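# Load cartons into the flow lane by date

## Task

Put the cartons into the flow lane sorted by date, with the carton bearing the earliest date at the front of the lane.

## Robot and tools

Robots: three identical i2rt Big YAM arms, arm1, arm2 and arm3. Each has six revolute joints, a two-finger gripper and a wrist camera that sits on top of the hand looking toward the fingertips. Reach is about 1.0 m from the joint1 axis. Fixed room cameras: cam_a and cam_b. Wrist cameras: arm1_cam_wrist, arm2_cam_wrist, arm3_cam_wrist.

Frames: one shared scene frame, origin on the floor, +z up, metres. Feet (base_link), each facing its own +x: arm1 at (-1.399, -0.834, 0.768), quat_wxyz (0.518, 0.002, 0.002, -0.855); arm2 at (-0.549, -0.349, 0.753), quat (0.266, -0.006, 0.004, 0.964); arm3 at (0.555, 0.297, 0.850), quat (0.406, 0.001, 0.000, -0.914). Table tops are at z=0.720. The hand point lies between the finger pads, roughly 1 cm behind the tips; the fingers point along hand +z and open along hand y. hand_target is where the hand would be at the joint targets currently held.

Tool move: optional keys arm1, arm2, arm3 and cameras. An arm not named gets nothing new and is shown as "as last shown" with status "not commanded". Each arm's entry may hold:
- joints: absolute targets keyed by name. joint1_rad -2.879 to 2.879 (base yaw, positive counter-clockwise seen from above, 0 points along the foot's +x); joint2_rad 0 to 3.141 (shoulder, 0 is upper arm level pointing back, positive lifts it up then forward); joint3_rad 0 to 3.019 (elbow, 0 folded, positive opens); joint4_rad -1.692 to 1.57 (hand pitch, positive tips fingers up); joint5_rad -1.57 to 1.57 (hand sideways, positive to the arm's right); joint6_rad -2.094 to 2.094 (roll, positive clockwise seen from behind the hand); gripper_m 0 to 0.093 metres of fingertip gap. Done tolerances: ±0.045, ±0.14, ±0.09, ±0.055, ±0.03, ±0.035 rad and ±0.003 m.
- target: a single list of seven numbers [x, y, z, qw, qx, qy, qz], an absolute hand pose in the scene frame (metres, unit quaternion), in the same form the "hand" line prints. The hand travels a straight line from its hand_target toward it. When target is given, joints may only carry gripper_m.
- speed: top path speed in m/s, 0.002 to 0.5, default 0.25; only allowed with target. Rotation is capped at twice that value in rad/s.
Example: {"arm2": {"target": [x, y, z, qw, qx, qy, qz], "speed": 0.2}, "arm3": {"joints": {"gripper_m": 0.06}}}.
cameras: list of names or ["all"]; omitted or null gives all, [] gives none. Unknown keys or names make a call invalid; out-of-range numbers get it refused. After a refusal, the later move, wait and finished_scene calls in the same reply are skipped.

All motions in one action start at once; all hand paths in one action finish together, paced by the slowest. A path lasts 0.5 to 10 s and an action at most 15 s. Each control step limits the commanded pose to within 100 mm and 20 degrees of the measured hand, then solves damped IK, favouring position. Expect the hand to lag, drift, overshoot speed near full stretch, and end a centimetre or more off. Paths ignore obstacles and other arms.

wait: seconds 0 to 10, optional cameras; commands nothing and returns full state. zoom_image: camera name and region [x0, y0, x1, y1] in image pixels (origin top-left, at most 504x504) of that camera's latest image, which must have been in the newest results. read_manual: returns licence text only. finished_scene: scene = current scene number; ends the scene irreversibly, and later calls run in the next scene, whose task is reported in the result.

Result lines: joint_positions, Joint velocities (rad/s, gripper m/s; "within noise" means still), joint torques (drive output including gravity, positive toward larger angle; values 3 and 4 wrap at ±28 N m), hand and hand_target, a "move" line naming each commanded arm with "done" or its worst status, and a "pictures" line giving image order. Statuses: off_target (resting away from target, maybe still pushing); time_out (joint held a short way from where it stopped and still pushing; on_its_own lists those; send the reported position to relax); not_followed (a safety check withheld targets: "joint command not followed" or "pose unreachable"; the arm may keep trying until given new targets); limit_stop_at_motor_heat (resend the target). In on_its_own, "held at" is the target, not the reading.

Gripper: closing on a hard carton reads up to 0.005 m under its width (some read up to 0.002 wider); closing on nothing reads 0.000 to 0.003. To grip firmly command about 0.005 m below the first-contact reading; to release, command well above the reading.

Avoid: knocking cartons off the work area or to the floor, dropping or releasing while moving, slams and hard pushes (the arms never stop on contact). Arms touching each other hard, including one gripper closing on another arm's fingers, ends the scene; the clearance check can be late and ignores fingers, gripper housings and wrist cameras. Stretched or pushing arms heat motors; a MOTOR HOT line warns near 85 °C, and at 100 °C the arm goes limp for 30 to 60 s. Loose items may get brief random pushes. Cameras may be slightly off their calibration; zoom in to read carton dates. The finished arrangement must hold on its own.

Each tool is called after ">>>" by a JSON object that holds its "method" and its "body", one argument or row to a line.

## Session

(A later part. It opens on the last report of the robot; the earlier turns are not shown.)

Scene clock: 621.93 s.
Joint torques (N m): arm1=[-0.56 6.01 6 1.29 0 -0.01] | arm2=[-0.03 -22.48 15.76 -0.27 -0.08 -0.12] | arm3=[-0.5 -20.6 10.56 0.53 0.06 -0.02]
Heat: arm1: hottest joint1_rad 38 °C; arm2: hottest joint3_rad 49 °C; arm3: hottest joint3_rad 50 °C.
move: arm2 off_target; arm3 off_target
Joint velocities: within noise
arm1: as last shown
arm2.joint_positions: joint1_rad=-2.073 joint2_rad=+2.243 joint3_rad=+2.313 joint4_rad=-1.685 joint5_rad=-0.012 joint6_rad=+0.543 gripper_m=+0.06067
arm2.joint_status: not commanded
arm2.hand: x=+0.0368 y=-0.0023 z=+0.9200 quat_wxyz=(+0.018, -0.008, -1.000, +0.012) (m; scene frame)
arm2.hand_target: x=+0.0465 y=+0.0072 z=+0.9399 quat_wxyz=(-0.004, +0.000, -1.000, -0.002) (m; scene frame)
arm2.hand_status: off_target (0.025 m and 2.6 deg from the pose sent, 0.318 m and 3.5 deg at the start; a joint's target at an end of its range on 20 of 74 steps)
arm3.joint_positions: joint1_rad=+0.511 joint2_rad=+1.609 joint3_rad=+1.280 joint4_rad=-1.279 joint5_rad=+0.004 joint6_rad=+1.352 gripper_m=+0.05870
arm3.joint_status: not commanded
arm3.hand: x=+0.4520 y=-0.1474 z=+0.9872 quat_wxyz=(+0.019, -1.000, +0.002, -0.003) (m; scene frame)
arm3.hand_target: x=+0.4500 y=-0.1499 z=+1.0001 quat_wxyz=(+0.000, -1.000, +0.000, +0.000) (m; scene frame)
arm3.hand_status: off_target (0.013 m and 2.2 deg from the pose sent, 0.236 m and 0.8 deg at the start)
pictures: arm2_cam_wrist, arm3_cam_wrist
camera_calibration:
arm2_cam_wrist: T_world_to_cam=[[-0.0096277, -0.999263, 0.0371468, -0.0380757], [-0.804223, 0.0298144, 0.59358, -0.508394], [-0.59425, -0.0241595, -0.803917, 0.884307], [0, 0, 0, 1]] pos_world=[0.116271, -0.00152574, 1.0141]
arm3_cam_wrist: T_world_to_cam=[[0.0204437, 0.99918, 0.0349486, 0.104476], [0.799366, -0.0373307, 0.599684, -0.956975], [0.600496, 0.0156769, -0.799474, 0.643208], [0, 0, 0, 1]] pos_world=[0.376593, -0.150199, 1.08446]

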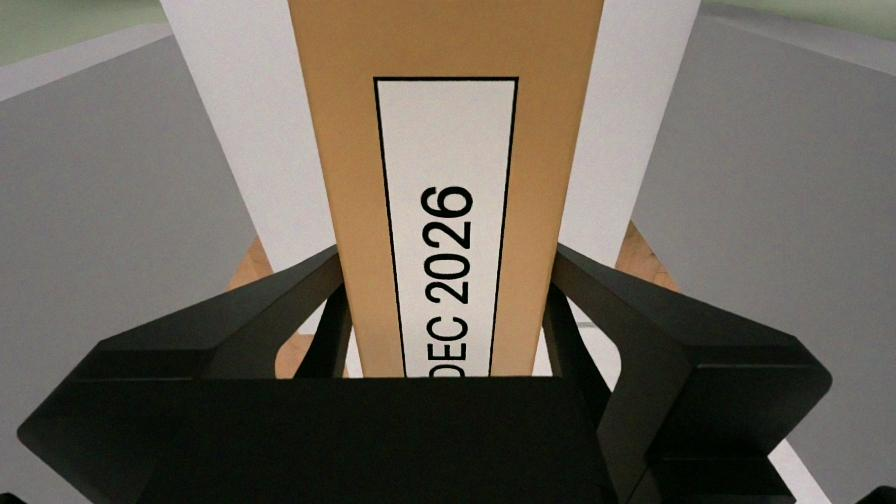

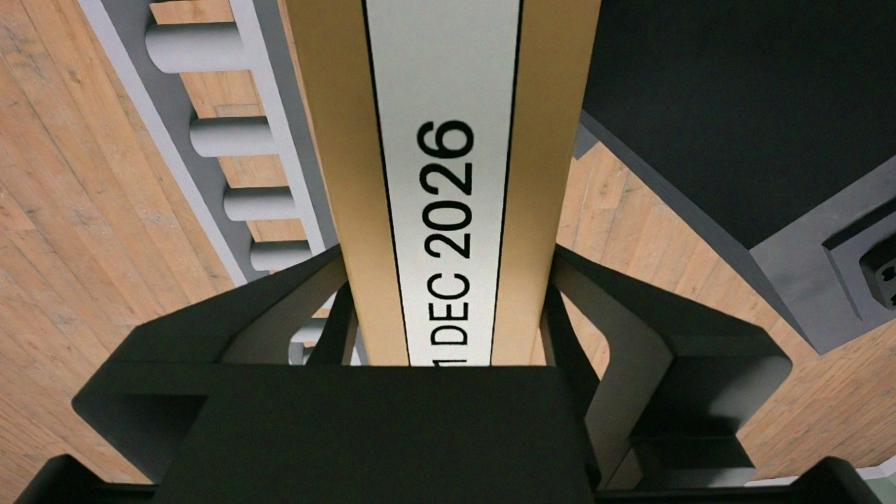

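>>> {"method": "zoom_image", "body": {
  "camera": "arm3_cam_wrist",
  "region": [60, 0, 360, 300]
}}

>>> {"method": "move", "body": {
  "arm2": {"target": [0.052, 0.010, 0.83, 0, 0, 1, 0], "speed": 0.15},
  "arm3": {"target": [0.45, -0.05, 1.0, 0, 1, 0, 0], "speed": 0.15},
  "cameras": ["arm2_cam_wrist", "arm3_cam_wrist"]
}}

>>> {"method": "zoom_image", "body": {
  "camera": "arm3_cam_wrist",
  "region": [0, 0, 300, 300]
}}

Scaled by 1.680 from the camera's 896x504 image, which has a finer 1280x720 frame.

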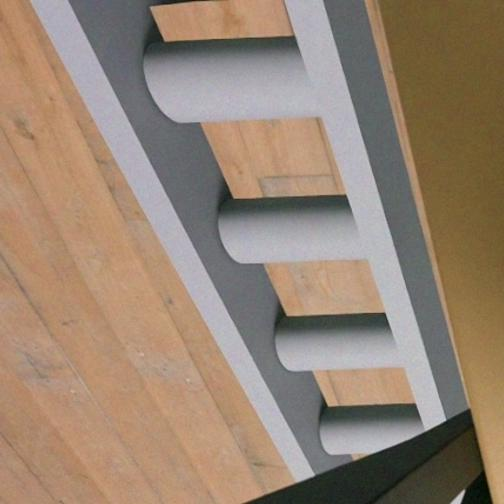

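Scene clock: 625.53 s.
Joint torques (N m): arm1=[-0.56 6.07 5.98 1.32 0 0] | arm2=[0.21 -23.71 10.13 0.57 -0.09 -0.11] | arm3=[-0.56 -14.92 10.62 0.4 0.06 -0.03]
Heat: arm1: hottest joint1_rad 38 °C; arm2: hottest joint3_rad 50 °C; arm3: hottest joint3_rad 49 °C.
move: arm2 done; arm3 done
Joint velocities: within noise
arm1: as last shown
arm2.joint_positions: joint1_rad=-2.073 joint2_rad=+2.289 joint3_rad=+2.156 joint4_rad=-1.449 joint5_rad=-0.012 joint6_rad=+0.543 gripper_m=+0.06067
arm2.joint_status: not commanded
arm2.hand: x=+0.0525 y=+0.0053 z=+0.8295 quat_wxyz=(+0.003, -0.007, -1.000, +0.003) (m; scene frame)
arm2.hand_target: x=+0.0520 y=+0.0100 z=+0.8299 quat_wxyz=(+0.000, +0.000, -1.000, +0.000) (m; scene frame)
arm2.hand_status: done (0.005 m and 1.0 deg from the pose sent, 0.092 m and 2.6 deg at the start)
arm3.joint_positions: joint1_rad=+0.456 joint2_rad=+1.356 joint3_rad=+1.015 joint4_rad=-1.258 joint5_rad=+0.004 joint6_rad=+1.290 gripper_m=+0.05870
arm3.joint_status: not commanded
arm3.hand: x=+0.4541 y=-0.0488 z=+0.9912 quat_wxyz=(+0.014, -1.000, -0.001, -0.003) (m; scene frame)
arm3.hand_target: x=+0.4501 y=-0.0499 z=+1.0000 quat_wxyz=(+0.000, -1.000, +0.000, +0.000) (m; scene frame)
arm3.hand_status: done (0.010 m and 1.7 deg from the pose sent, 0.098 m and 2.2 deg at the start)
pictures: arm2_cam_wrist, arm3_cam_wrist
camera_calibration:
arm2_cam_wrist: T_world_to_cam=[[-0.00997993, -0.999755, 0.0197821, -0.0125395], [-0.821274, 0.0194808, 0.570201, -0.421916], [-0.570446, -0.010556, -0.821267, 0.834135], [0, 0, 0, 1]] pos_world=[0.129195, 0.00448794, 0.925873]
arm3_cam_wrist: T_world_to_cam=[[0.0136384, 0.999556, 0.0264834, 0.0171745], [0.799597, -0.0268055, 0.599938, -0.957195], [0.600382, 0.0129938, -0.799608, 0.643504], [0, 0, 0, 1]] pos_world=[0.378789, -0.0511865, 1.08835]

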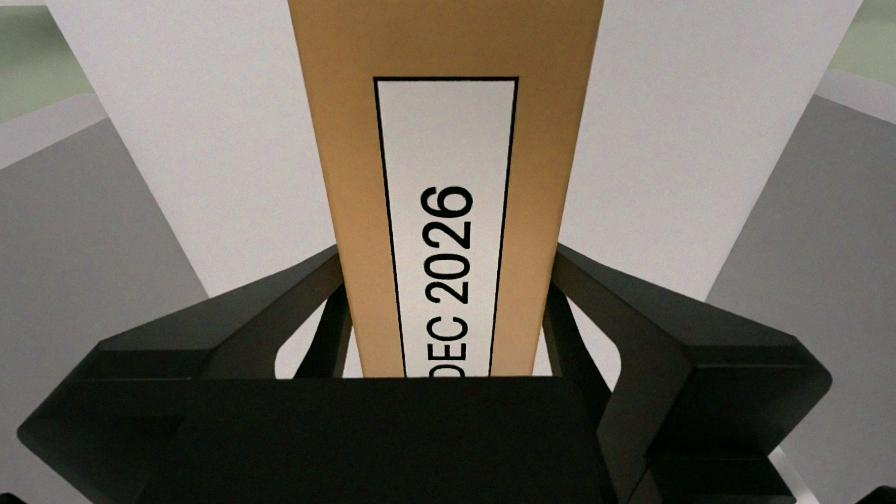

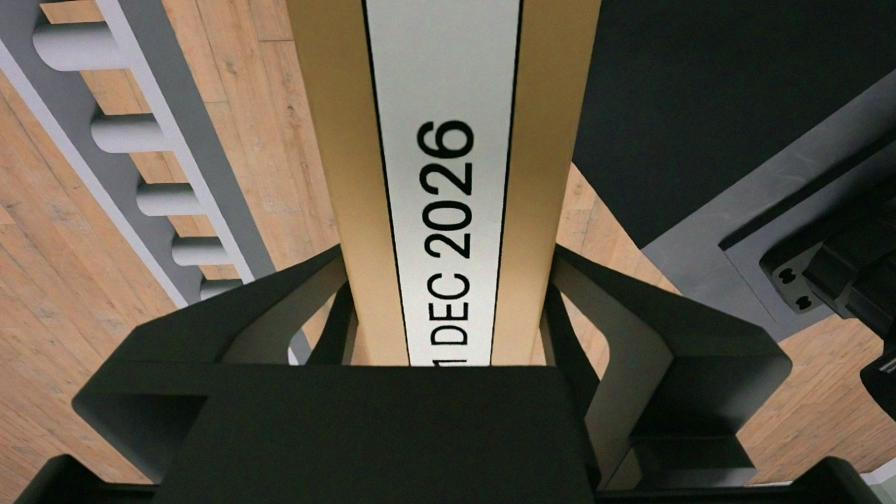

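Scaled by 1.680 from the camera's 896x504 image, which has a finer 1280x720 frame.

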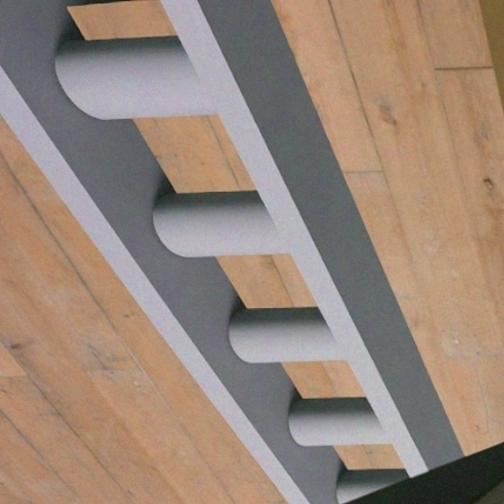

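>>> {"method": "move", "body": {
  "arm2": {"target": [0.052, 0.008, 0.795, 0, 0, 1, 0], "speed": 0.06},
  "arm3": {"target": [0.604, -0.34, 0.93, -0.0012, 0.9975, -0.0174, -0.0689], "speed": 0.25},
  "cameras": ["arm3_cam_wrist"]
}}

>>> {"method": "move", "body": {
  "arm2": {"target": [0.052, 0.007, 0.783, 0, 0, 1, 0], "speed": 0.05},
  "cameras": ["arm2_cam_wrist"]
}}

Scene clock: 667.47 s.
Joint torques (N m): arm1=[-0.62 6.07 5.97 1.31 0 0] | arm2=[-0.03 -22.59 9.46 0.64 -0.09 -0.12] | arm3=[0.56 -26.11 15.73 -0.2 0.36 0.13]
Heat: arm1: hottest joint1_rad 38 °C; arm2: hottest joint2_rad 51 °C; arm3: hottest joint3_rad 45 °C.
move: arm2 done; arm3 off_target
Joint velocities: within noise
arm1: as last shown
arm2.joint_positions: joint1_rad=-2.073 joint2_rad=+2.295 joint3_rad=+2.099 joint4_rad=-1.370 joint5_rad=-0.012 joint6_rad=+0.543 gripper_m=+0.06067
arm2.joint_status: not commanded
arm2.hand: x=+0.0538 y=+0.0056 z=+0.8031 quat_wxyz=(-0.003, -0.007, -1.000, +0.000) (m; scene frame)
arm2.hand_target: x=+0.0519 y=+0.0080 z=+0.7950 quat_wxyz=(+0.000, +0.000, -1.000, +0.000) (m; scene frame)
arm2.hand_status: done (0.009 m and 0.9 deg from the pose sent, 0.035 m and 1.0 deg at the start)
arm3.joint_positions: joint1_rad=+0.849 joint2_rad=+2.094 joint3_rad=+1.787 joint4_rad=-1.323 joint5_rad=+0.134 joint6_rad=+1.714 gripper_m=+0.05871
arm3.joint_status: not commanded
arm3.hand: x=+0.6017 y=-0.3208 z=+0.9156 quat_wxyz=(+0.020, -0.997, +0.013, +0.069) (m; scene frame)
arm3.hand_target: x=+0.6039 y=-0.3389 z=+0.9304 quat_wxyz=(+0.000, -0.997, +0.017, +0.069) (m; scene frame)
arm3.hand_status: off_target (0.024 m and 2.3 deg from the pose sent, 0.333 m and 8.6 deg at the start)
pictures: arm3_cam_wrist
camera_calibration:
arm3_cam_wrist: T_world_to_cam=[[0.0433029, 0.998472, 0.0343245, 0.263699], [0.876622, -0.0544537, 0.478089, -0.98085], [0.479227, 0.00938699, -0.877641, 0.64122], [0, 0, 0, 1]] pos_world=[0.541125, -0.322726, 1.02264]

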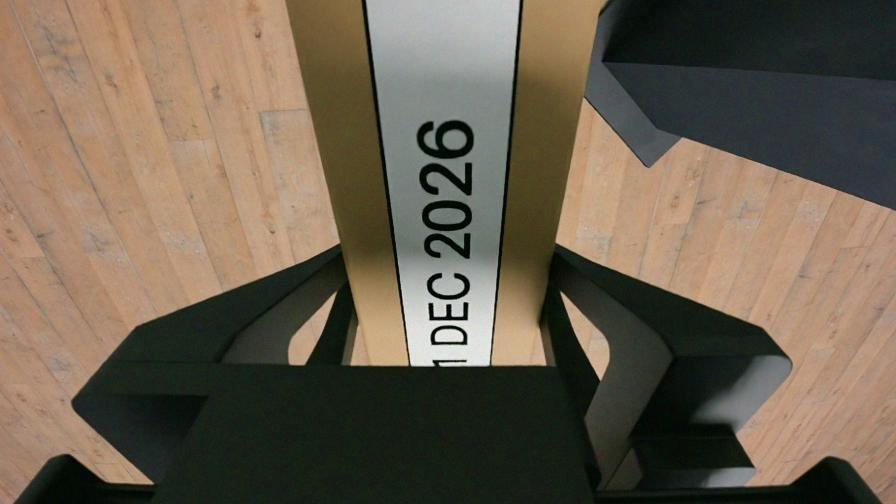

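Scene clock: 668.43 s.
Joint torques (N m): arm1=[-0.56 6.07 5.97 1.32 0 0] | arm2=[-0.03 -22.18 9.03 0.62 -0.07 -0.12] | arm3=[0.09 -25.82 15.75 -0.17 0.35 0.15]
Heat: arm1: hottest joint1_rad 38 °C; arm2: hottest joint2_rad 51 °C; arm3: hottest joint3_rad 45 °C.
move: arm2 off_target
Joint velocities: within noise
arm1: as last shown
arm2.joint_positions: joint1_rad=-2.073 joint2_rad=+2.297 joint3_rad=+2.085 joint4_rad=-1.344 joint5_rad=-0.012 joint6_rad=+0.542 gripper_m=+0.06067
arm2.joint_status: not commanded
arm2.hand: x=+0.0555 y=+0.0066 z=+0.7972 quat_wxyz=(-0.008, -0.006, -1.000, -0.003) (m; scene frame)
arm2.hand_target: x=+0.0518 y=+0.0069 z=+0.7831 quat_wxyz=(+0.000, +0.000, -1.000, +0.000) (m; scene frame)
arm2.hand_status: off_target (0.015 m and 1.3 deg from the pose sent, 0.020 m and 0.9 deg at the start)
arm3.joint_positions: joint1_rad=+0.849 joint2_rad=+2.094 joint3_rad=+1.787 joint4_rad=-1.323 joint5_rad=+0.134 joint6_rad=+1.715 gripper_m=+0.05871
arm3.joint_status: not commanded
arm3.hand: x=+0.6017 y=-0.3207 z=+0.9156 quat_wxyz=(+0.021, -0.997, +0.013, +0.069) (m; scene frame)
arm3.hand_target: x=+0.6039 y=-0.3389 z=+0.9304 quat_wxyz=(+0.001, -0.997, +0.017, +0.069) (m; scene frame)
arm3.hand_status: not commanded
pictures: arm2_cam_wrist
camera_calibration:
arm2_cam_wrist: T_world_to_cam=[[-0.0083931, -0.999946, 0.00612619, 0.000204739], [-0.833763, 0.0103802, 0.552025, -0.385849], [-0.552058, -0.000474594, -0.833805, 0.818246], [0, 0, 0, 1]] pos_world=[0.130014, 0.00459826, 0.895255]

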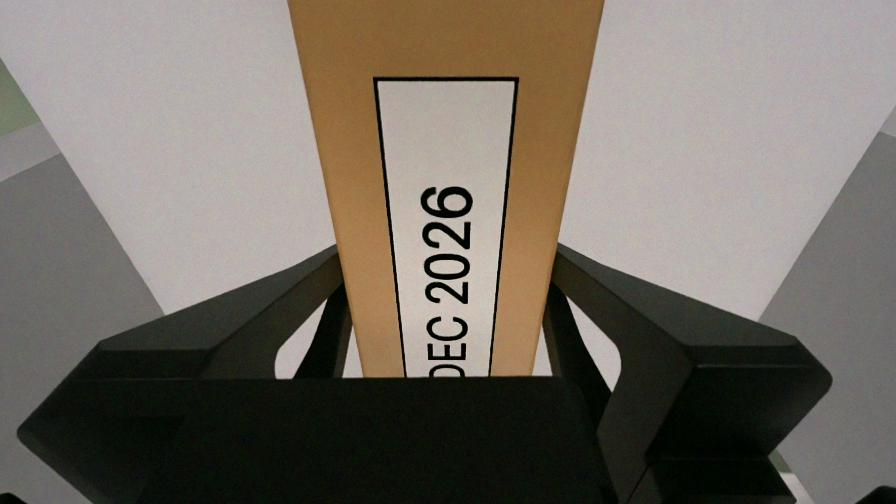

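>>> {"method": "move", "body": {
  "arm2": {"joints": {"gripper_m": 0.092}},
  "arm3": {"target": [0.605, -0.342, 0.855, -0.0012, 0.9975, -0.0174, -0.0689], "speed": 0.15},
  "cameras": ["arm3_cam_wrist"]
}}

>>> {"method": "move", "body": {
  "arm2": {"target": [0.053, 0.004, 0.93, 0, 0, 1, 0], "speed": 0.2},
  "cameras": ["arm2_cam_wrist"]
}}

Scene clock: 673.77 s.
Joint torques (N m): arm1=[-0.62 6.07 5.97 1.31 0 0] | arm2=[-0.09 -21.71 9.02 0.66 -0.05 -0.12] | arm3=[0.44 -27.63 10.74 0.42 0.35 0.15]
Heat: arm1: hottest joint1_rad 38 °C; arm2: hottest joint2_rad 51 °C; arm3: hottest joint3_rad 47 °C.
move: arm2 done; arm3 done
Joint velocities: within noise
arm1.joint_positions: joint1_rad=+1.017 joint2_rad=+0.400 joint3_rad=+1.499 joint4_rad=-1.493 joint5_rad=+0.002 joint6_rad=+0.003 gripper_m=+0.08996
arm1.joint_status: not commanded
arm1.hand: x=-1.3494 y=-0.9237 z=+1.3536 quat_wxyz=(-0.482, -0.415, -0.722, +0.272) (m; scene frame)
arm1.hand_target: x=-1.3511 y=-0.9235 z=+1.3522 quat_wxyz=(-0.477, -0.420, -0.721, +0.275) (m; scene frame)
arm1.hand_status: not commanded
arm2.joint_positions: joint1_rad=-2.073 joint2_rad=+2.297 joint3_rad=+2.085 joint4_rad=-1.344 joint5_rad=-0.013 joint6_rad=+0.542 gripper_m=+0.09194
arm2.joint_status: all done
arm2.hand: x=+0.0554 y=+0.0067 z=+0.7972 quat_wxyz=(-0.008, -0.006, -1.000, -0.004) (m; scene frame)
arm2.hand_target: x=+0.0518 y=+0.0069 z=+0.7831 quat_wxyz=(+0.000, +0.000, -1.000, +0.000) (m; scene frame)
arm2.hand_status: not commanded
arm3.joint_positions: joint1_rad=+0.849 joint2_rad=+2.186 joint3_rad=+1.765 joint4_rad=-1.190 joint5_rad=+0.134 joint6_rad=+1.715 gripper_m=+0.05871
arm3.joint_status: not commanded
arm3.hand: x=+0.6036 y=-0.3357 z=+0.8505 quat_wxyz=(+0.011, -0.998, +0.014, +0.068) (m; scene frame)
arm3.hand_target: x=+0.6050 y=-0.3418 z=+0.8549 quat_wxyz=(+0.001, -0.997, +0.017, +0.069) (m; scene frame)
arm3.hand_status: done (0.008 m and 1.2 deg from the pose sent, 0.064 m and 2.3 deg at the start)
pictures: arm3_cam_wrist
camera_calibration:
arm3_cam_wrist: T_world_to_cam=[[0.0443921, 0.998884, 0.0161209, 0.295725], [0.87558, -0.0466721, 0.480813, -0.951212], [0.481029, -0.00722921, -0.876675, 0.575866], [0, 0, 0, 1]] pos_world=[0.542726, -0.335627, 0.957435]

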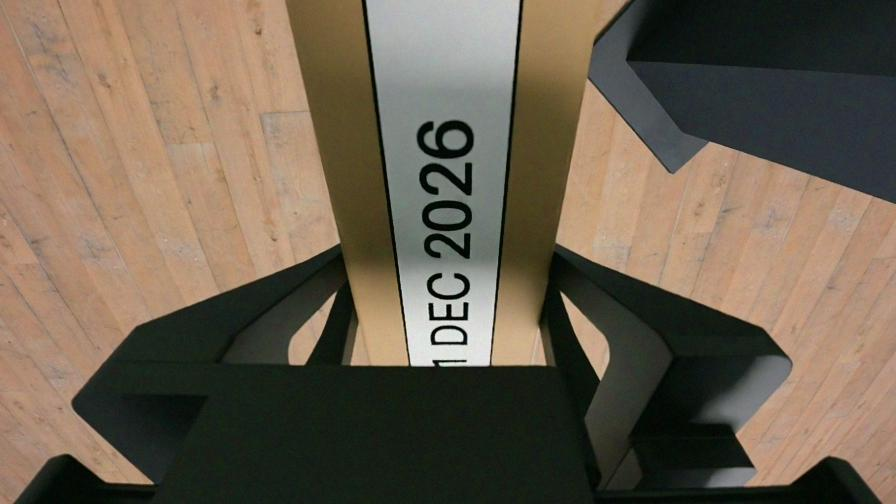

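Scene clock: 675.63 s.
Joint torques (N m): arm1=[-0.56 6.07 5.98 1.32 0 0] | arm2=[-0.56 -20.89 14.63 -0.14 -0.05 -0.12] | arm3=[-0.03 -27.81 10.69 0.44 0.35 0.15]
Heat: arm1: hottest joint1_rad 38 °C; arm2: hottest joint2_rad 51 °C; arm3: hottest joint3_rad 47 °C.
move: arm2 off_target
Joint velocities: within noise
arm1, arm3: as last shown
arm2.joint_positions: joint1_rad=-2.073 joint2_rad=+2.244 joint3_rad=+2.331 joint4_rad=-1.681 joint5_rad=-0.013 joint6_rad=+0.535 gripper_m=+0.09194
arm2.joint_status: not commanded
arm2.hand: x=+0.0409 y=+0.0004 z=+0.9258 quat_wxyz=(+0.009, -0.003, -1.000, +0.006) (m; scene frame)
arm2.hand_target: x=+0.0523 y=+0.0036 z=+0.9300 quat_wxyz=(-0.001, +0.000, -1.000, +0.000) (m; scene frame)
arm2.hand_status: off_target (0.013 m and 1.3 deg from the pose sent, 0.133 m and 1.2 deg at the start)
arm3.joint_positions: joint1_rad=+0.849 joint2_rad=+2.186 joint3_rad=+1.765 joint4_rad=-1.190 joint5_rad=+0.134 joint6_rad=+1.716 gripper_m=+0.05871
pictures: arm2_cam_wrist
camera_calibration:
arm2_cam_wrist: T_world_to_cam=[[-0.00148686, -0.999674, 0.0254793, -0.0250661], [-0.814415, 0.0159957, 0.580063, -0.495758], [-0.580281, -0.0198882, -0.814173, 0.900389], [0, 0, 0, 1]] pos_world=[0.118689, 0.000779132, 1.02128]

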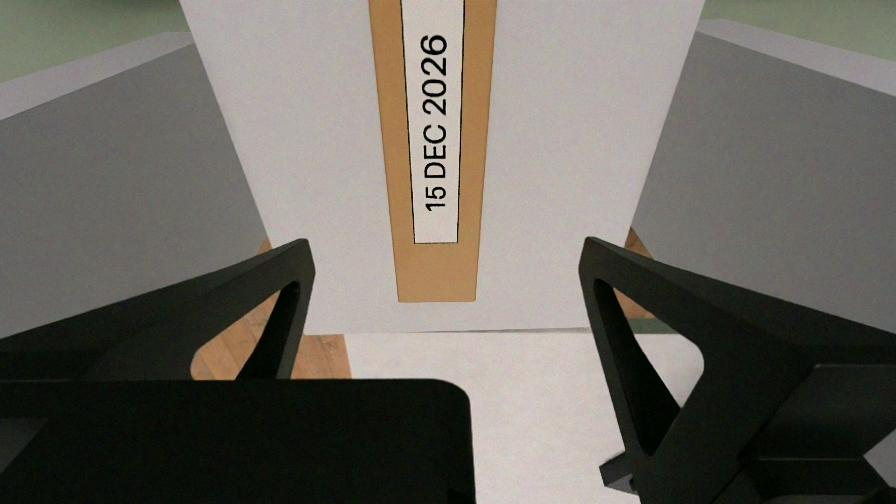

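>>> {"method": "move", "body": {
  "arm2": {"target": [-0.28, 0.01, 0.94, 0, 0, 1, 0], "speed": 0.35},
  "arm3": {"target": [0.605, -0.340, 0.825, -0.0012, 0.9975, -0.0174, -0.0689], "speed": 0.1},
  "cameras": ["arm3_cam_wrist", "cam_b"]
}}

>>> {"method": "zoom_image", "body": {
  "camera": "arm3_cam_wrist",
  "region": [280, 220, 620, 400]
}}

>>> {"method": "zoom_image", "body": {
  "camera": "cam_b",
  "region": [470, 150, 570, 250]
}}

Scene clock: 681.07 s.
Joint torques (N m): arm1=[-0.62 6.01 5.98 1.32 0 0] | arm2=[0.09 -12.04 8.73 0.69 0.12 0.09] | arm3=[0.38 -26.75 9.98 0.5 0.36 0.15]
Heat: arm1: hottest joint1_rad 38 °C; arm2: hottest joint3_rad 52 °C; arm3: hottest joint3_rad 46 °C.
move: arm2 done; arm3 done
Joint velocities: within noise
arm1: as last shown
arm2.joint_positions: joint1_rad=-1.688 joint2_rad=+1.526 joint3_rad=+1.337 joint4_rad=-1.373 joint5_rad=-0.017 joint6_rad=+0.907 gripper_m=+0.09194
arm2.joint_status: not commanded
arm2.hand: x=-0.2776 y=+0.0111 z=+0.9460 quat_wxyz=(-0.001, +0.004, -1.000, -0.003) (m; scene frame)
arm2.hand_target: x=-0.2800 y=+0.0099 z=+0.9401 quat_wxyz=(+0.000, +0.000, -1.000, +0.000) (m; scene frame)
arm2.hand_status: done (0.007 m and 0.6 deg from the pose sent, 0.321 m and 1.3 deg at the start)
arm3.joint_positions: joint1_rad=+0.849 joint2_rad=+2.204 joint3_rad=+1.740 joint4_rad=-1.129 joint5_rad=+0.134 joint6_rad=+1.716 gripper_m=+0.05871
arm3.joint_status: not commanded
arm3.hand: x=+0.6038 y=-0.3377 z=+0.8301 quat_wxyz=(+0.003, -0.998, +0.015, +0.067) (m; scene frame)
arm3.hand_target: x=+0.6050 y=-0.3400 z=+0.8252 quat_wxyz=(+0.001, -0.997, +0.017, +0.069) (m; scene frame)
arm3.hand_status: done (0.006 m and 0.4 deg from the pose sent, 0.026 m and 1.2 deg at the start)
pictures: arm3_cam_wrist, cam_b
camera_calibration:
arm3_cam_wrist: T_world_to_cam=[[0.0448666, 0.998992, -0.00121117, 0.312169], [0.874626, -0.0386952, 0.483251, -0.940532], [0.482717, -0.0227412, -0.875481, 0.550597], [0, 0, 0, 1]] pos_world=[0.542826, -0.335728, 0.936928]

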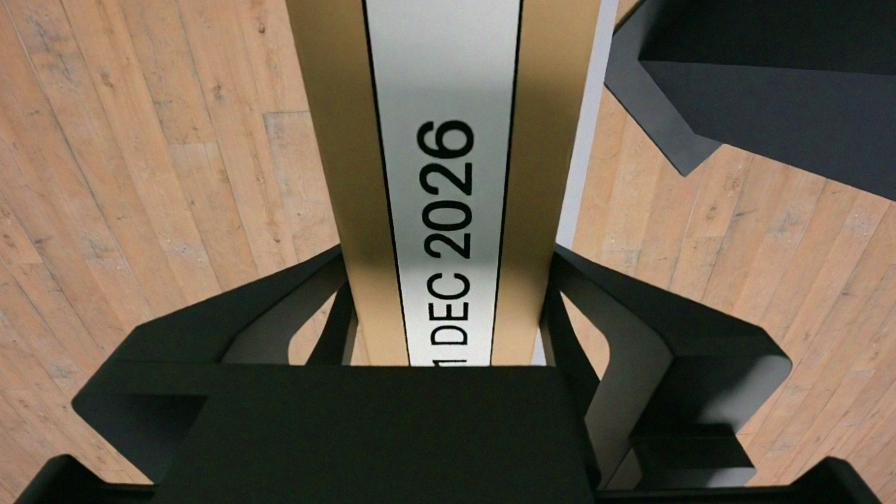

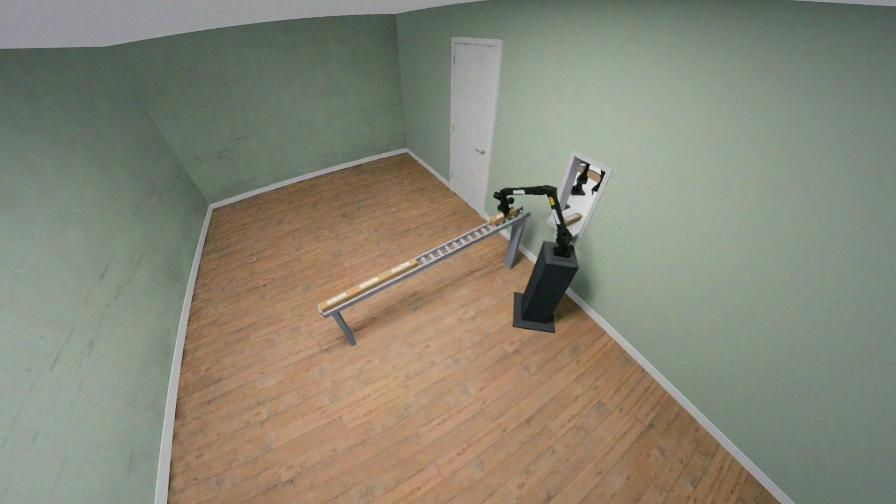

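Scaled by 1.482 from the camera's 896x504 image, which has a finer 1280x720 frame.

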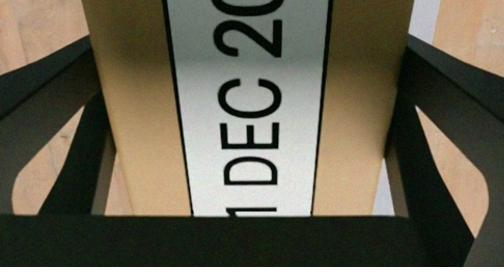

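Scaled by 5.040 from the camera's 896x504 image, which has a finer 1280x720 frame.

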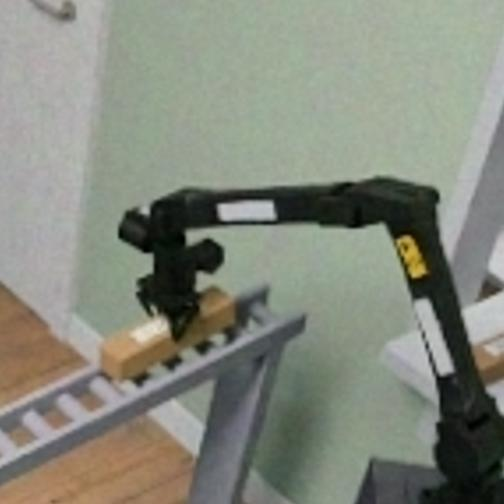

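>>> {"method": "move", "body": {
  "arm2": {"joints": {"joint1_rad": 2.246, "joint2_rad": 1.60, "joint3_rad": 1.37, "joint4_rad": -1.34, "joint5_rad": 0, "joint6_rad": -0.335}},
  "arm3": {"target": [0.605, -0.329, 0.812, -0.0012, 0.9975, -0.0174, -0.0689], "speed": 0.08},
  "cameras": ["arm2_cam_wrist", "arm3_cam_wrist"]
}}

>>> {"method": "zoom_image", "body": {
  "camera": "arm3_cam_wrist",
  "region": [260, 0, 640, 380]
}}

Scene clock: 704.30 s.
Joint torques (N m): arm1=[-0.62 6.07 5.98 1.32 0 0] | arm2=[0.03 -13.45 11.21 -0.06 0 -0.11] | arm3=[0.38 -27.22 9.66 0.46 0.35 0.15]
Heat: arm1: hottest joint1_rad 38 °C; arm2: hottest joint3_rad 51 °C; arm3: hottest joint3_rad 44 °C.
move: arm2 done; arm3 done
Joint velocities: within noise
arm1: as last shown
arm2.joint_positions: joint1_rad=+2.245 joint2_rad=+1.604 joint3_rad=+1.352 joint4_rad=-1.331 joint5_rad=-0.001 joint6_rad=-0.326 gripper_m=+0.09205
arm2.joint_status: all done
arm2.hand: x=-0.4875 y=-0.8121 z=+0.9247 quat_wxyz=(+0.003, +0.527, +0.850, +0.003) (m; scene frame)
arm2.hand_target: x=-0.4868 y=-0.8157 z=+0.9331 quat_wxyz=(+0.007, +0.523, +0.853, -0.003) (m; scene frame)
arm2.hand_status: not commanded
arm3.joint_positions: joint1_rad=+0.849 joint2_rad=+2.204 joint3_rad=+1.685 joint4_rad=-1.082 joint5_rad=+0.134 joint6_rad=+1.718 gripper_m=+0.05871
arm3.joint_status: not commanded
arm3.hand: x=+0.6025 y=-0.3258 z=+0.8117 quat_wxyz=(+0.007, -0.998, +0.015, +0.067) (m; scene frame)
arm3.hand_target: x=+0.6050 y=-0.3291 z=+0.8122 quat_wxyz=(+0.001, -0.997, +0.017, +0.069) (m; scene frame)
arm3.hand_status: done (0.004 m and 0.7 deg from the pose sent, 0.020 m and 0.4 deg at the start)
pictures: arm2_cam_wrist, arm3_cam_wrist
camera_calibration:
arm2_cam_wrist: T_world_to_cam=[[-0.89364, -0.448759, 0.00480425, -0.806526], [-0.368432, 0.739709, 0.563106, -0.0916453], [-0.256252, 0.501444, -0.826371, 1.16931], [0, 0, 0, 1]] pos_world=[-0.454872, -0.880486, 1.02176]
arm3_cam_wrist: T_world_to_cam=[[0.0470543, 0.99887, 0.00671755, 0.292508], [0.875006, -0.0444613, 0.482065, -0.931148], [0.481819, -0.0168053, -0.87611, 0.538314], [0, 0, 0, 1]] pos_world=[0.541627, -0.324531, 0.918531]

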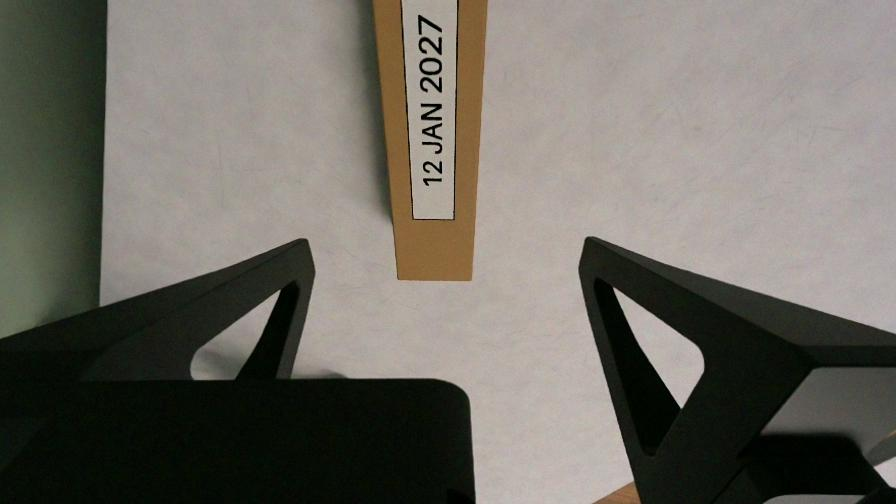

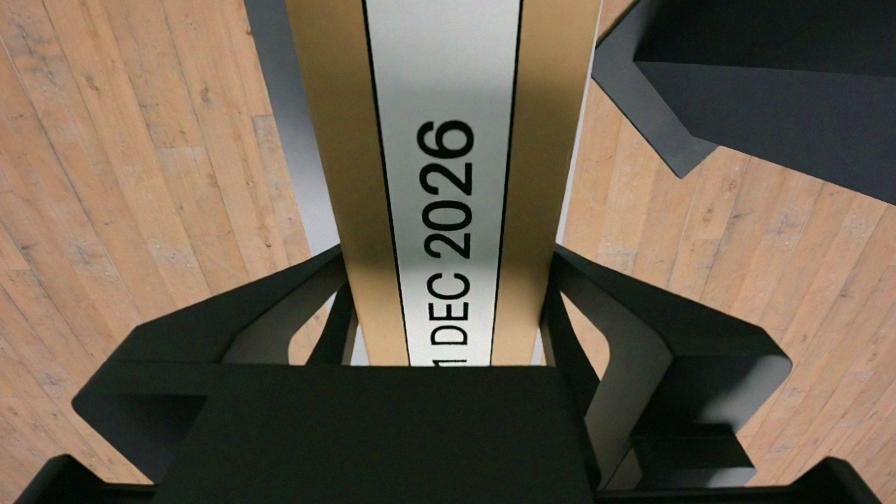

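Scaled by 1.326 from the camera's 896x504 image, which has a finer 1280x720 frame.

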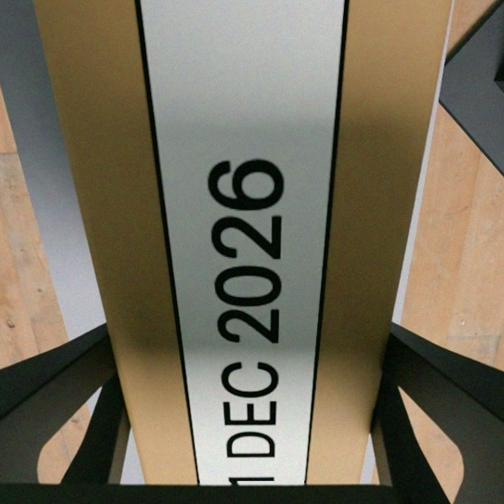

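>>> {"method": "move", "body": {
  "arm2": {"target": [-0.4745, -0.820, 0.765, 0, 0.5278, 0.8494, 0], "speed": 0.15},
  "arm3": {"target": [0.606, -0.3335, 0.802, -0.0004, 0.9976, -0.0052, -0.0689], "speed": 0.05},
  "cameras": ["arm2_cam_wrist", "arm3_cam_wrist"]
}}

>>> {"method": "zoom_image", "body": {
  "camera": "arm3_cam_wrist",
  "region": [230, 0, 640, 380]
}}

Scene clock: 722.93 s.
Joint torques (N m): arm1=[-0.62 6.07 5.97 1.32 0 0] | arm2=[0.73 -13.68 7.62 0.77 0.02 0.08] | arm3=[0.73 -26.29 10.59 0.5 0.36 -0.02]
Heat: arm1: hottest joint1_rad 38 °C; arm2: hottest joint3_rad 50 °C; arm3: hottest joint3_rad 44 °C.
move: arm2 off_target; arm3 done
Joint velocities: within noise
arm1: as last shown
arm2.joint_positions: joint1_rad=+2.259 joint2_rad=+1.790 joint3_rad=+1.163 joint4_rad=-0.944 joint5_rad=+0.006 joint6_rad=-0.310 gripper_m=+0.09205
arm2.joint_status: not commanded
arm2.hand: x=-0.4792 y=-0.8237 z=+0.7747 quat_wxyz=(+0.005, +0.528, +0.849, -0.004) (m; scene frame)
arm2.hand_target: x=-0.4747 y=-0.8199 z=+0.7652 quat_wxyz=(+0.000, +0.528, +0.849, +0.000) (m; scene frame)
arm2.hand_status: off_target (0.011 m and 0.8 deg from the pose sent, 0.160 m and 0.5 deg at the start)
arm3.joint_positions: joint1_rad=+0.849 joint2_rad=+2.216 joint3_rad=+1.685 joint4_rad=-1.068 joint5_rad=+0.134 joint6_rad=+1.710 gripper_m=+0.05871
arm3.joint_status: not commanded
arm3.hand: x=+0.6026 y=-0.3273 z=+0.8047 quat_wxyz=(+0.006, -0.998, +0.012, +0.067) (m; scene frame)
arm3.hand_target: x=+0.6060 y=-0.3334 z=+0.8020 quat_wxyz=(+0.000, -0.998, +0.005, +0.069) (m; scene frame)
arm3.hand_status: done (0.008 m and 1.0 deg from the pose sent, 0.013 m and 1.4 deg at the start)
pictures: arm2_cam_wrist, arm3_cam_wrist
camera_calibration:
arm2_cam_wrist: T_world_to_cam=[[-0.894688, -0.446433, 0.0151677, -0.810238], [-0.363981, 0.748289, 0.5546, 0.0202899], [-0.258942, 0.490674, -0.831979, 1.04753], [0, 0, 0, 1]] pos_world=[-0.446276, -0.890896, 0.872561]
arm3_cam_wrist: T_world_to_cam=[[0.0395456, 0.999205, 0.00507719, 0.300009], [0.87529, -0.0370914, 0.482175, -0.925785], [0.48198, -0.0146239, -0.87606, 0.532684], [0, 0, 0, 1]] pos_world=[0.541723, -0.32632, 0.91153]

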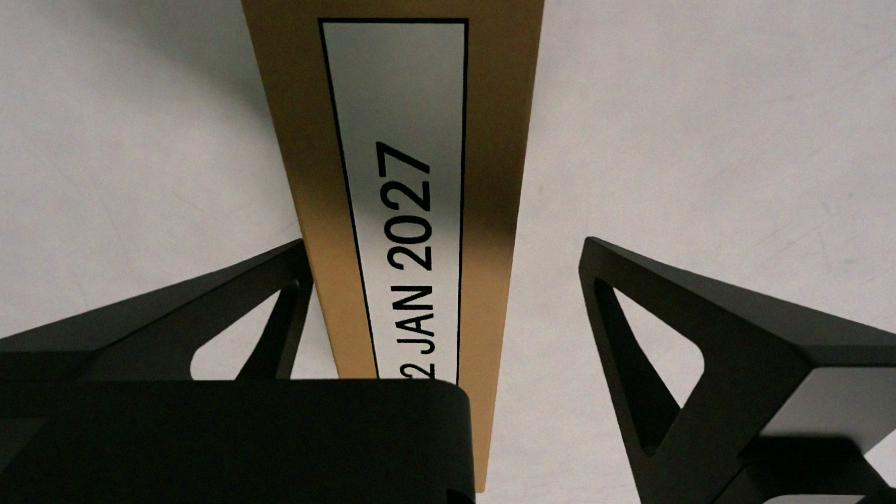

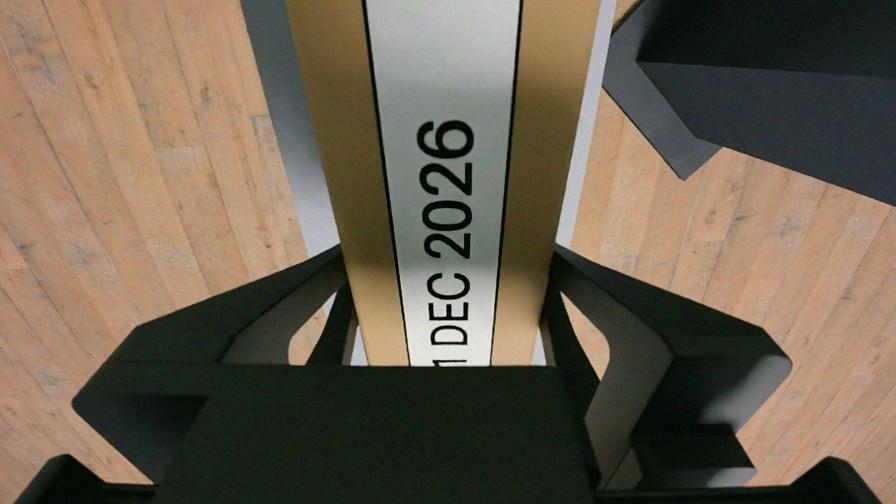

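Scaled by 1.229 from the camera's 896x504 image, which has a finer 1280x720 frame.

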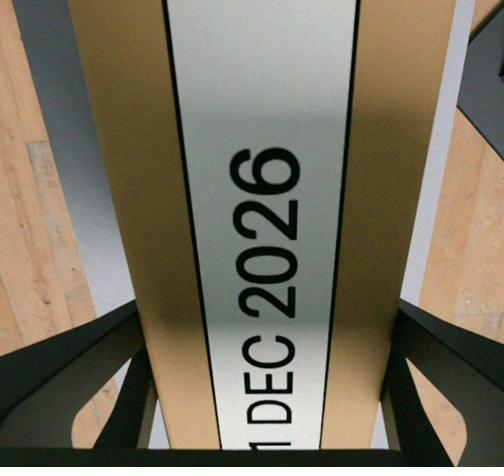

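>>> {"method": "move", "body": {
  "arm2": {"target": [-0.464, -0.814, 0.756, 0, 0.5278, 0.8494, 0], "speed": 0.1},
  "arm3": {"target": [0.606, -0.3395, 0.792, -0.0004, 0.9976, -0.0052, -0.0689], "speed": 0.05},
  "cameras": ["arm2_cam_wrist", "arm3_cam_wrist"]
}}

Scene clock: 730.37 s.
Joint torques (N m): arm1=[-0.56 6.18 5.98 1.33 0 0] | arm2=[0.67 -12.57 7.16 0.79 0.01 0.14] | arm3=[0.67 -24.76 12.34 0.43 0.41 0.02]
Heat: arm1: hottest joint1_rad 38 °C; arm2: hottest joint3_rad 50 °C; arm3: hottest joint3_rad 44 °C.
move: arm2 off_target; arm3 off_target
Joint velocities: within noise
arm1: as last shown
arm2.joint_positions: joint1_rad=+2.284 joint2_rad=+1.790 joint3_rad=+1.147 joint4_rad=-0.917 joint5_rad=+0.006 joint6_rad=-0.287 gripper_m=+0.09205
arm2.joint_status: not commanded
arm2.hand: x=-0.4675 y=-0.8208 z=+0.7698 quat_wxyz=(+0.009, +0.527, +0.850, -0.008) (m; scene frame)
arm2.hand_target: x=-0.4642 y=-0.8137 z=+0.7564 quat_wxyz=(+0.000, +0.528, +0.849, +0.000) (m; scene frame)
arm2.hand_status: off_target (0.016 m and 1.4 deg from the pose sent, 0.026 m and 0.8 deg at the start)
arm3.joint_positions: joint1_rad=+0.849 joint2_rad=+2.225 joint3_rad=+1.685 joint4_rad=-1.060 joint5_rad=+0.133 joint6_rad=+1.707 gripper_m=+0.05871
arm3.joint_status: not commanded
arm3.hand: x=+0.6029 y=-0.3276 z=+0.7991 quat_wxyz=(+0.006, -0.998, +0.010, +0.067) (m; scene frame)
arm3.hand_target: x=+0.6060 y=-0.3391 z=+0.7923 quat_wxyz=(+0.000, -0.998, +0.005, +0.069) (m; scene frame)
arm3.hand_status: off_target (0.014 m and 0.9 deg from the pose sent, 0.018 m and 1.0 deg at the start)
pictures: arm2_cam_wrist, arm3_cam_wrist
camera_calibration:
arm2_cam_wrist: T_world_to_cam=[[-0.893712, -0.448269, 0.0182878, -0.801703], [-0.366701, 0.753361, 0.545874, 0.0347493], [-0.258476, 0.481147, -0.837668, 1.04178], [0, 0, 0, 1]] pos_world=[-0.434474, -0.886807, 0.868357]
arm3_cam_wrist: T_world_to_cam=[[0.0357299, 0.999337, 0.00693105, 0.30116], [0.87489, -0.0346309, 0.483082, -0.92295], [0.483002, -0.0111966, -0.875548, 0.527738], [0, 0, 0, 1]] pos_world=[0.54182, -0.327014, 0.905833]

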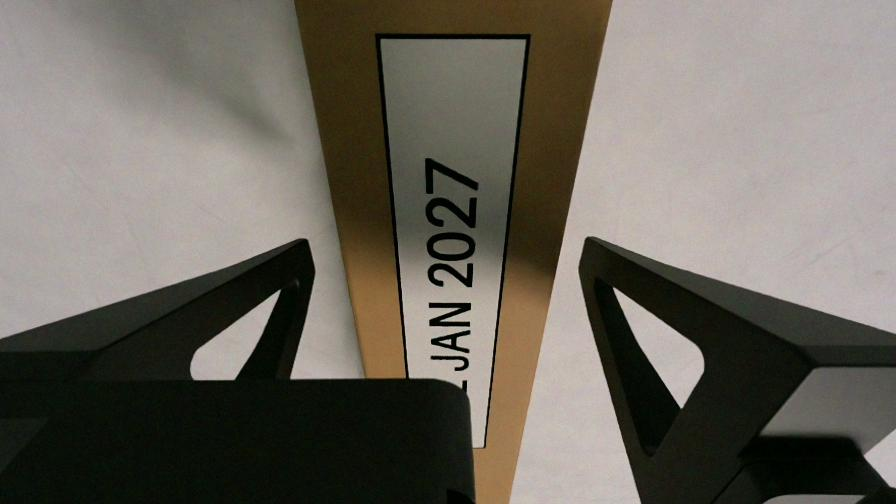

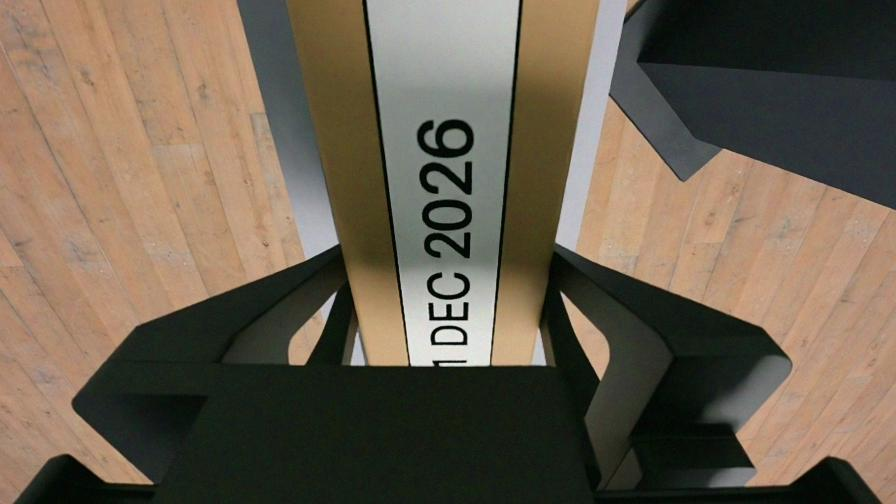

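>>> {"method": "move", "body": {
  "arm2": {"joints": {"gripper_m": 0.054}},
  "arm3": {"joints": {"gripper_m": 0.092}},
  "cameras": ["arm2_cam_wrist", "arm3_cam_wrist", "cam_b"]
}}

Scene clock: 735.90 s.
Joint torques (N m): arm1=[-0.5 6.07 5.98 1.33 0 0] | arm2=[0.62 -12.57 7.16 0.75 -0.06 0.09] | arm3=[0.56 -24.7 12.4 0.47 0.29 0]
Heat: arm1: hottest joint1_rad 38 °C; arm2: hottest joint3_rad 49 °C; arm3: hottest joint3_rad 44 °C.
move: arm2 off_target; arm3 done
Joint velocities: within noise
arm1: as last shown
arm2.joint_positions: joint1_rad=+2.284 joint2_rad=+1.790 joint3_rad=+1.147 joint4_rad=-0.916 joint5_rad=+0.008 joint6_rad=-0.286 gripper_m=+0.06052
arm2.joint_status: gripper_m off_target (ended at +0.06054, target +0.05400)
arm2.hand: x=-0.4677 y=-0.8210 z=+0.7698 quat_wxyz=(+0.008, +0.528, +0.849, -0.009) (m; scene frame)
arm2.hand_target: x=-0.4642 y=-0.8137 z=+0.7564 quat_wxyz=(+0.000, +0.528, +0.849, +0.000) (m; scene frame)
arm2.hand_status: not commanded
arm3.joint_positions: joint1_rad=+0.849 joint2_rad=+2.225 joint3_rad=+1.685 joint4_rad=-1.060 joint5_rad=+0.136 joint6_rad=+1.706 gripper_m=+0.09183
arm3.joint_status: all done
arm3.hand: x=+0.6024 y=-0.3275 z=+0.7989 quat_wxyz=(+0.006, -0.998, +0.010, +0.068) (m; scene frame)
arm3.hand_target: x=+0.6060 y=-0.3390 z=+0.7923 quat_wxyz=(+0.000, -0.998, +0.005, +0.069) (m; scene frame)
arm3.hand_status: not commanded
pictures: arm2_cam_wrist, arm3_cam_wrist, cam_b
camera_calibration:
arm2_cam_wrist: T_world_to_cam=[[-0.894242, -0.447122, 0.0203336, -0.802964], [-0.364807, 0.754428, 0.545669, 0.0367187], [-0.259321, 0.480542, -0.837754, 1.04108], [0, 0, 0, 1]] pos_world=[-0.434676, -0.887007, 0.868458]
arm3_cam_wrist: T_world_to_cam=[[0.0353035, 0.999353, 0.00680852, 0.301513], [0.876393, -0.0342326, 0.480378, -0.921055], [0.4803, -0.0109921, -0.877035, 0.530796], [0, 0, 0, 1]] pos_world=[0.54162, -0.327013, 0.905928]

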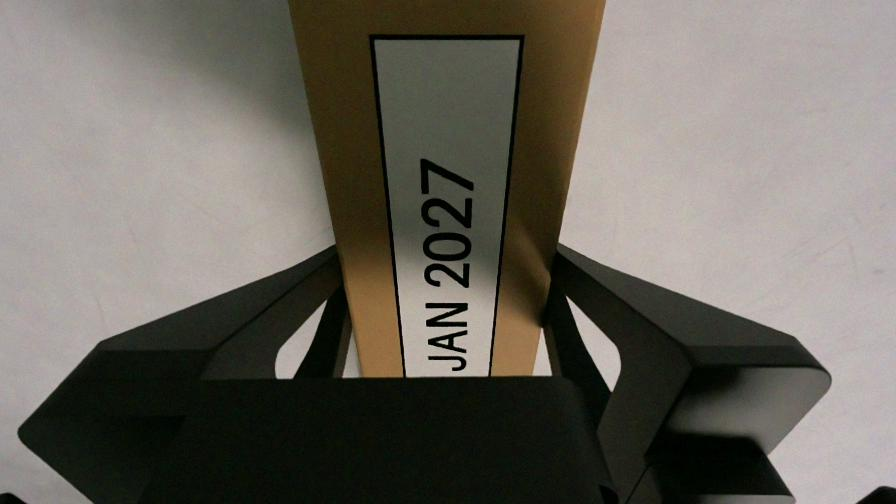

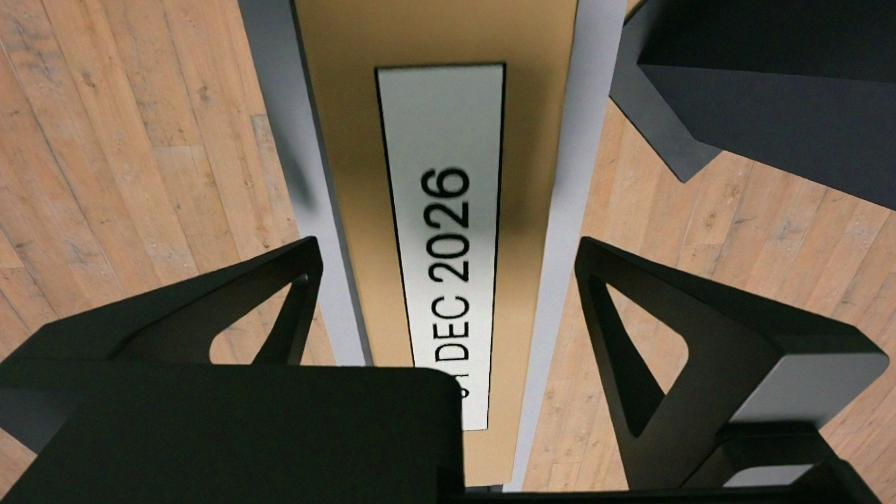

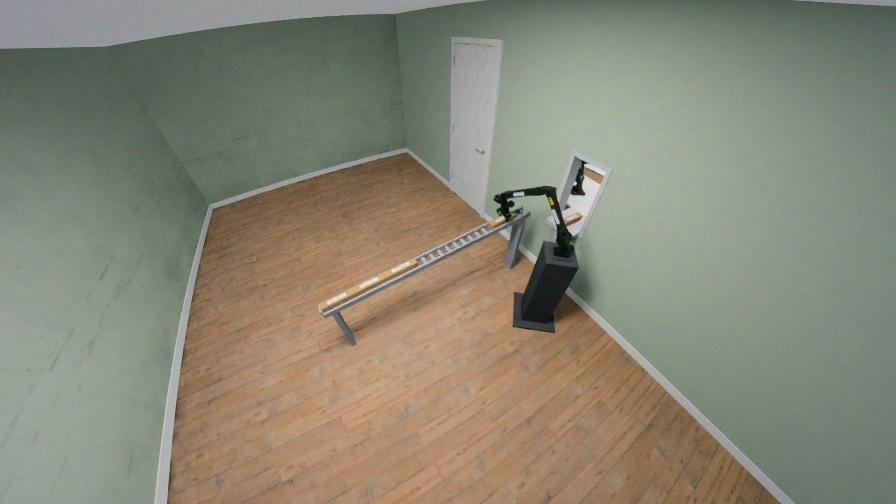

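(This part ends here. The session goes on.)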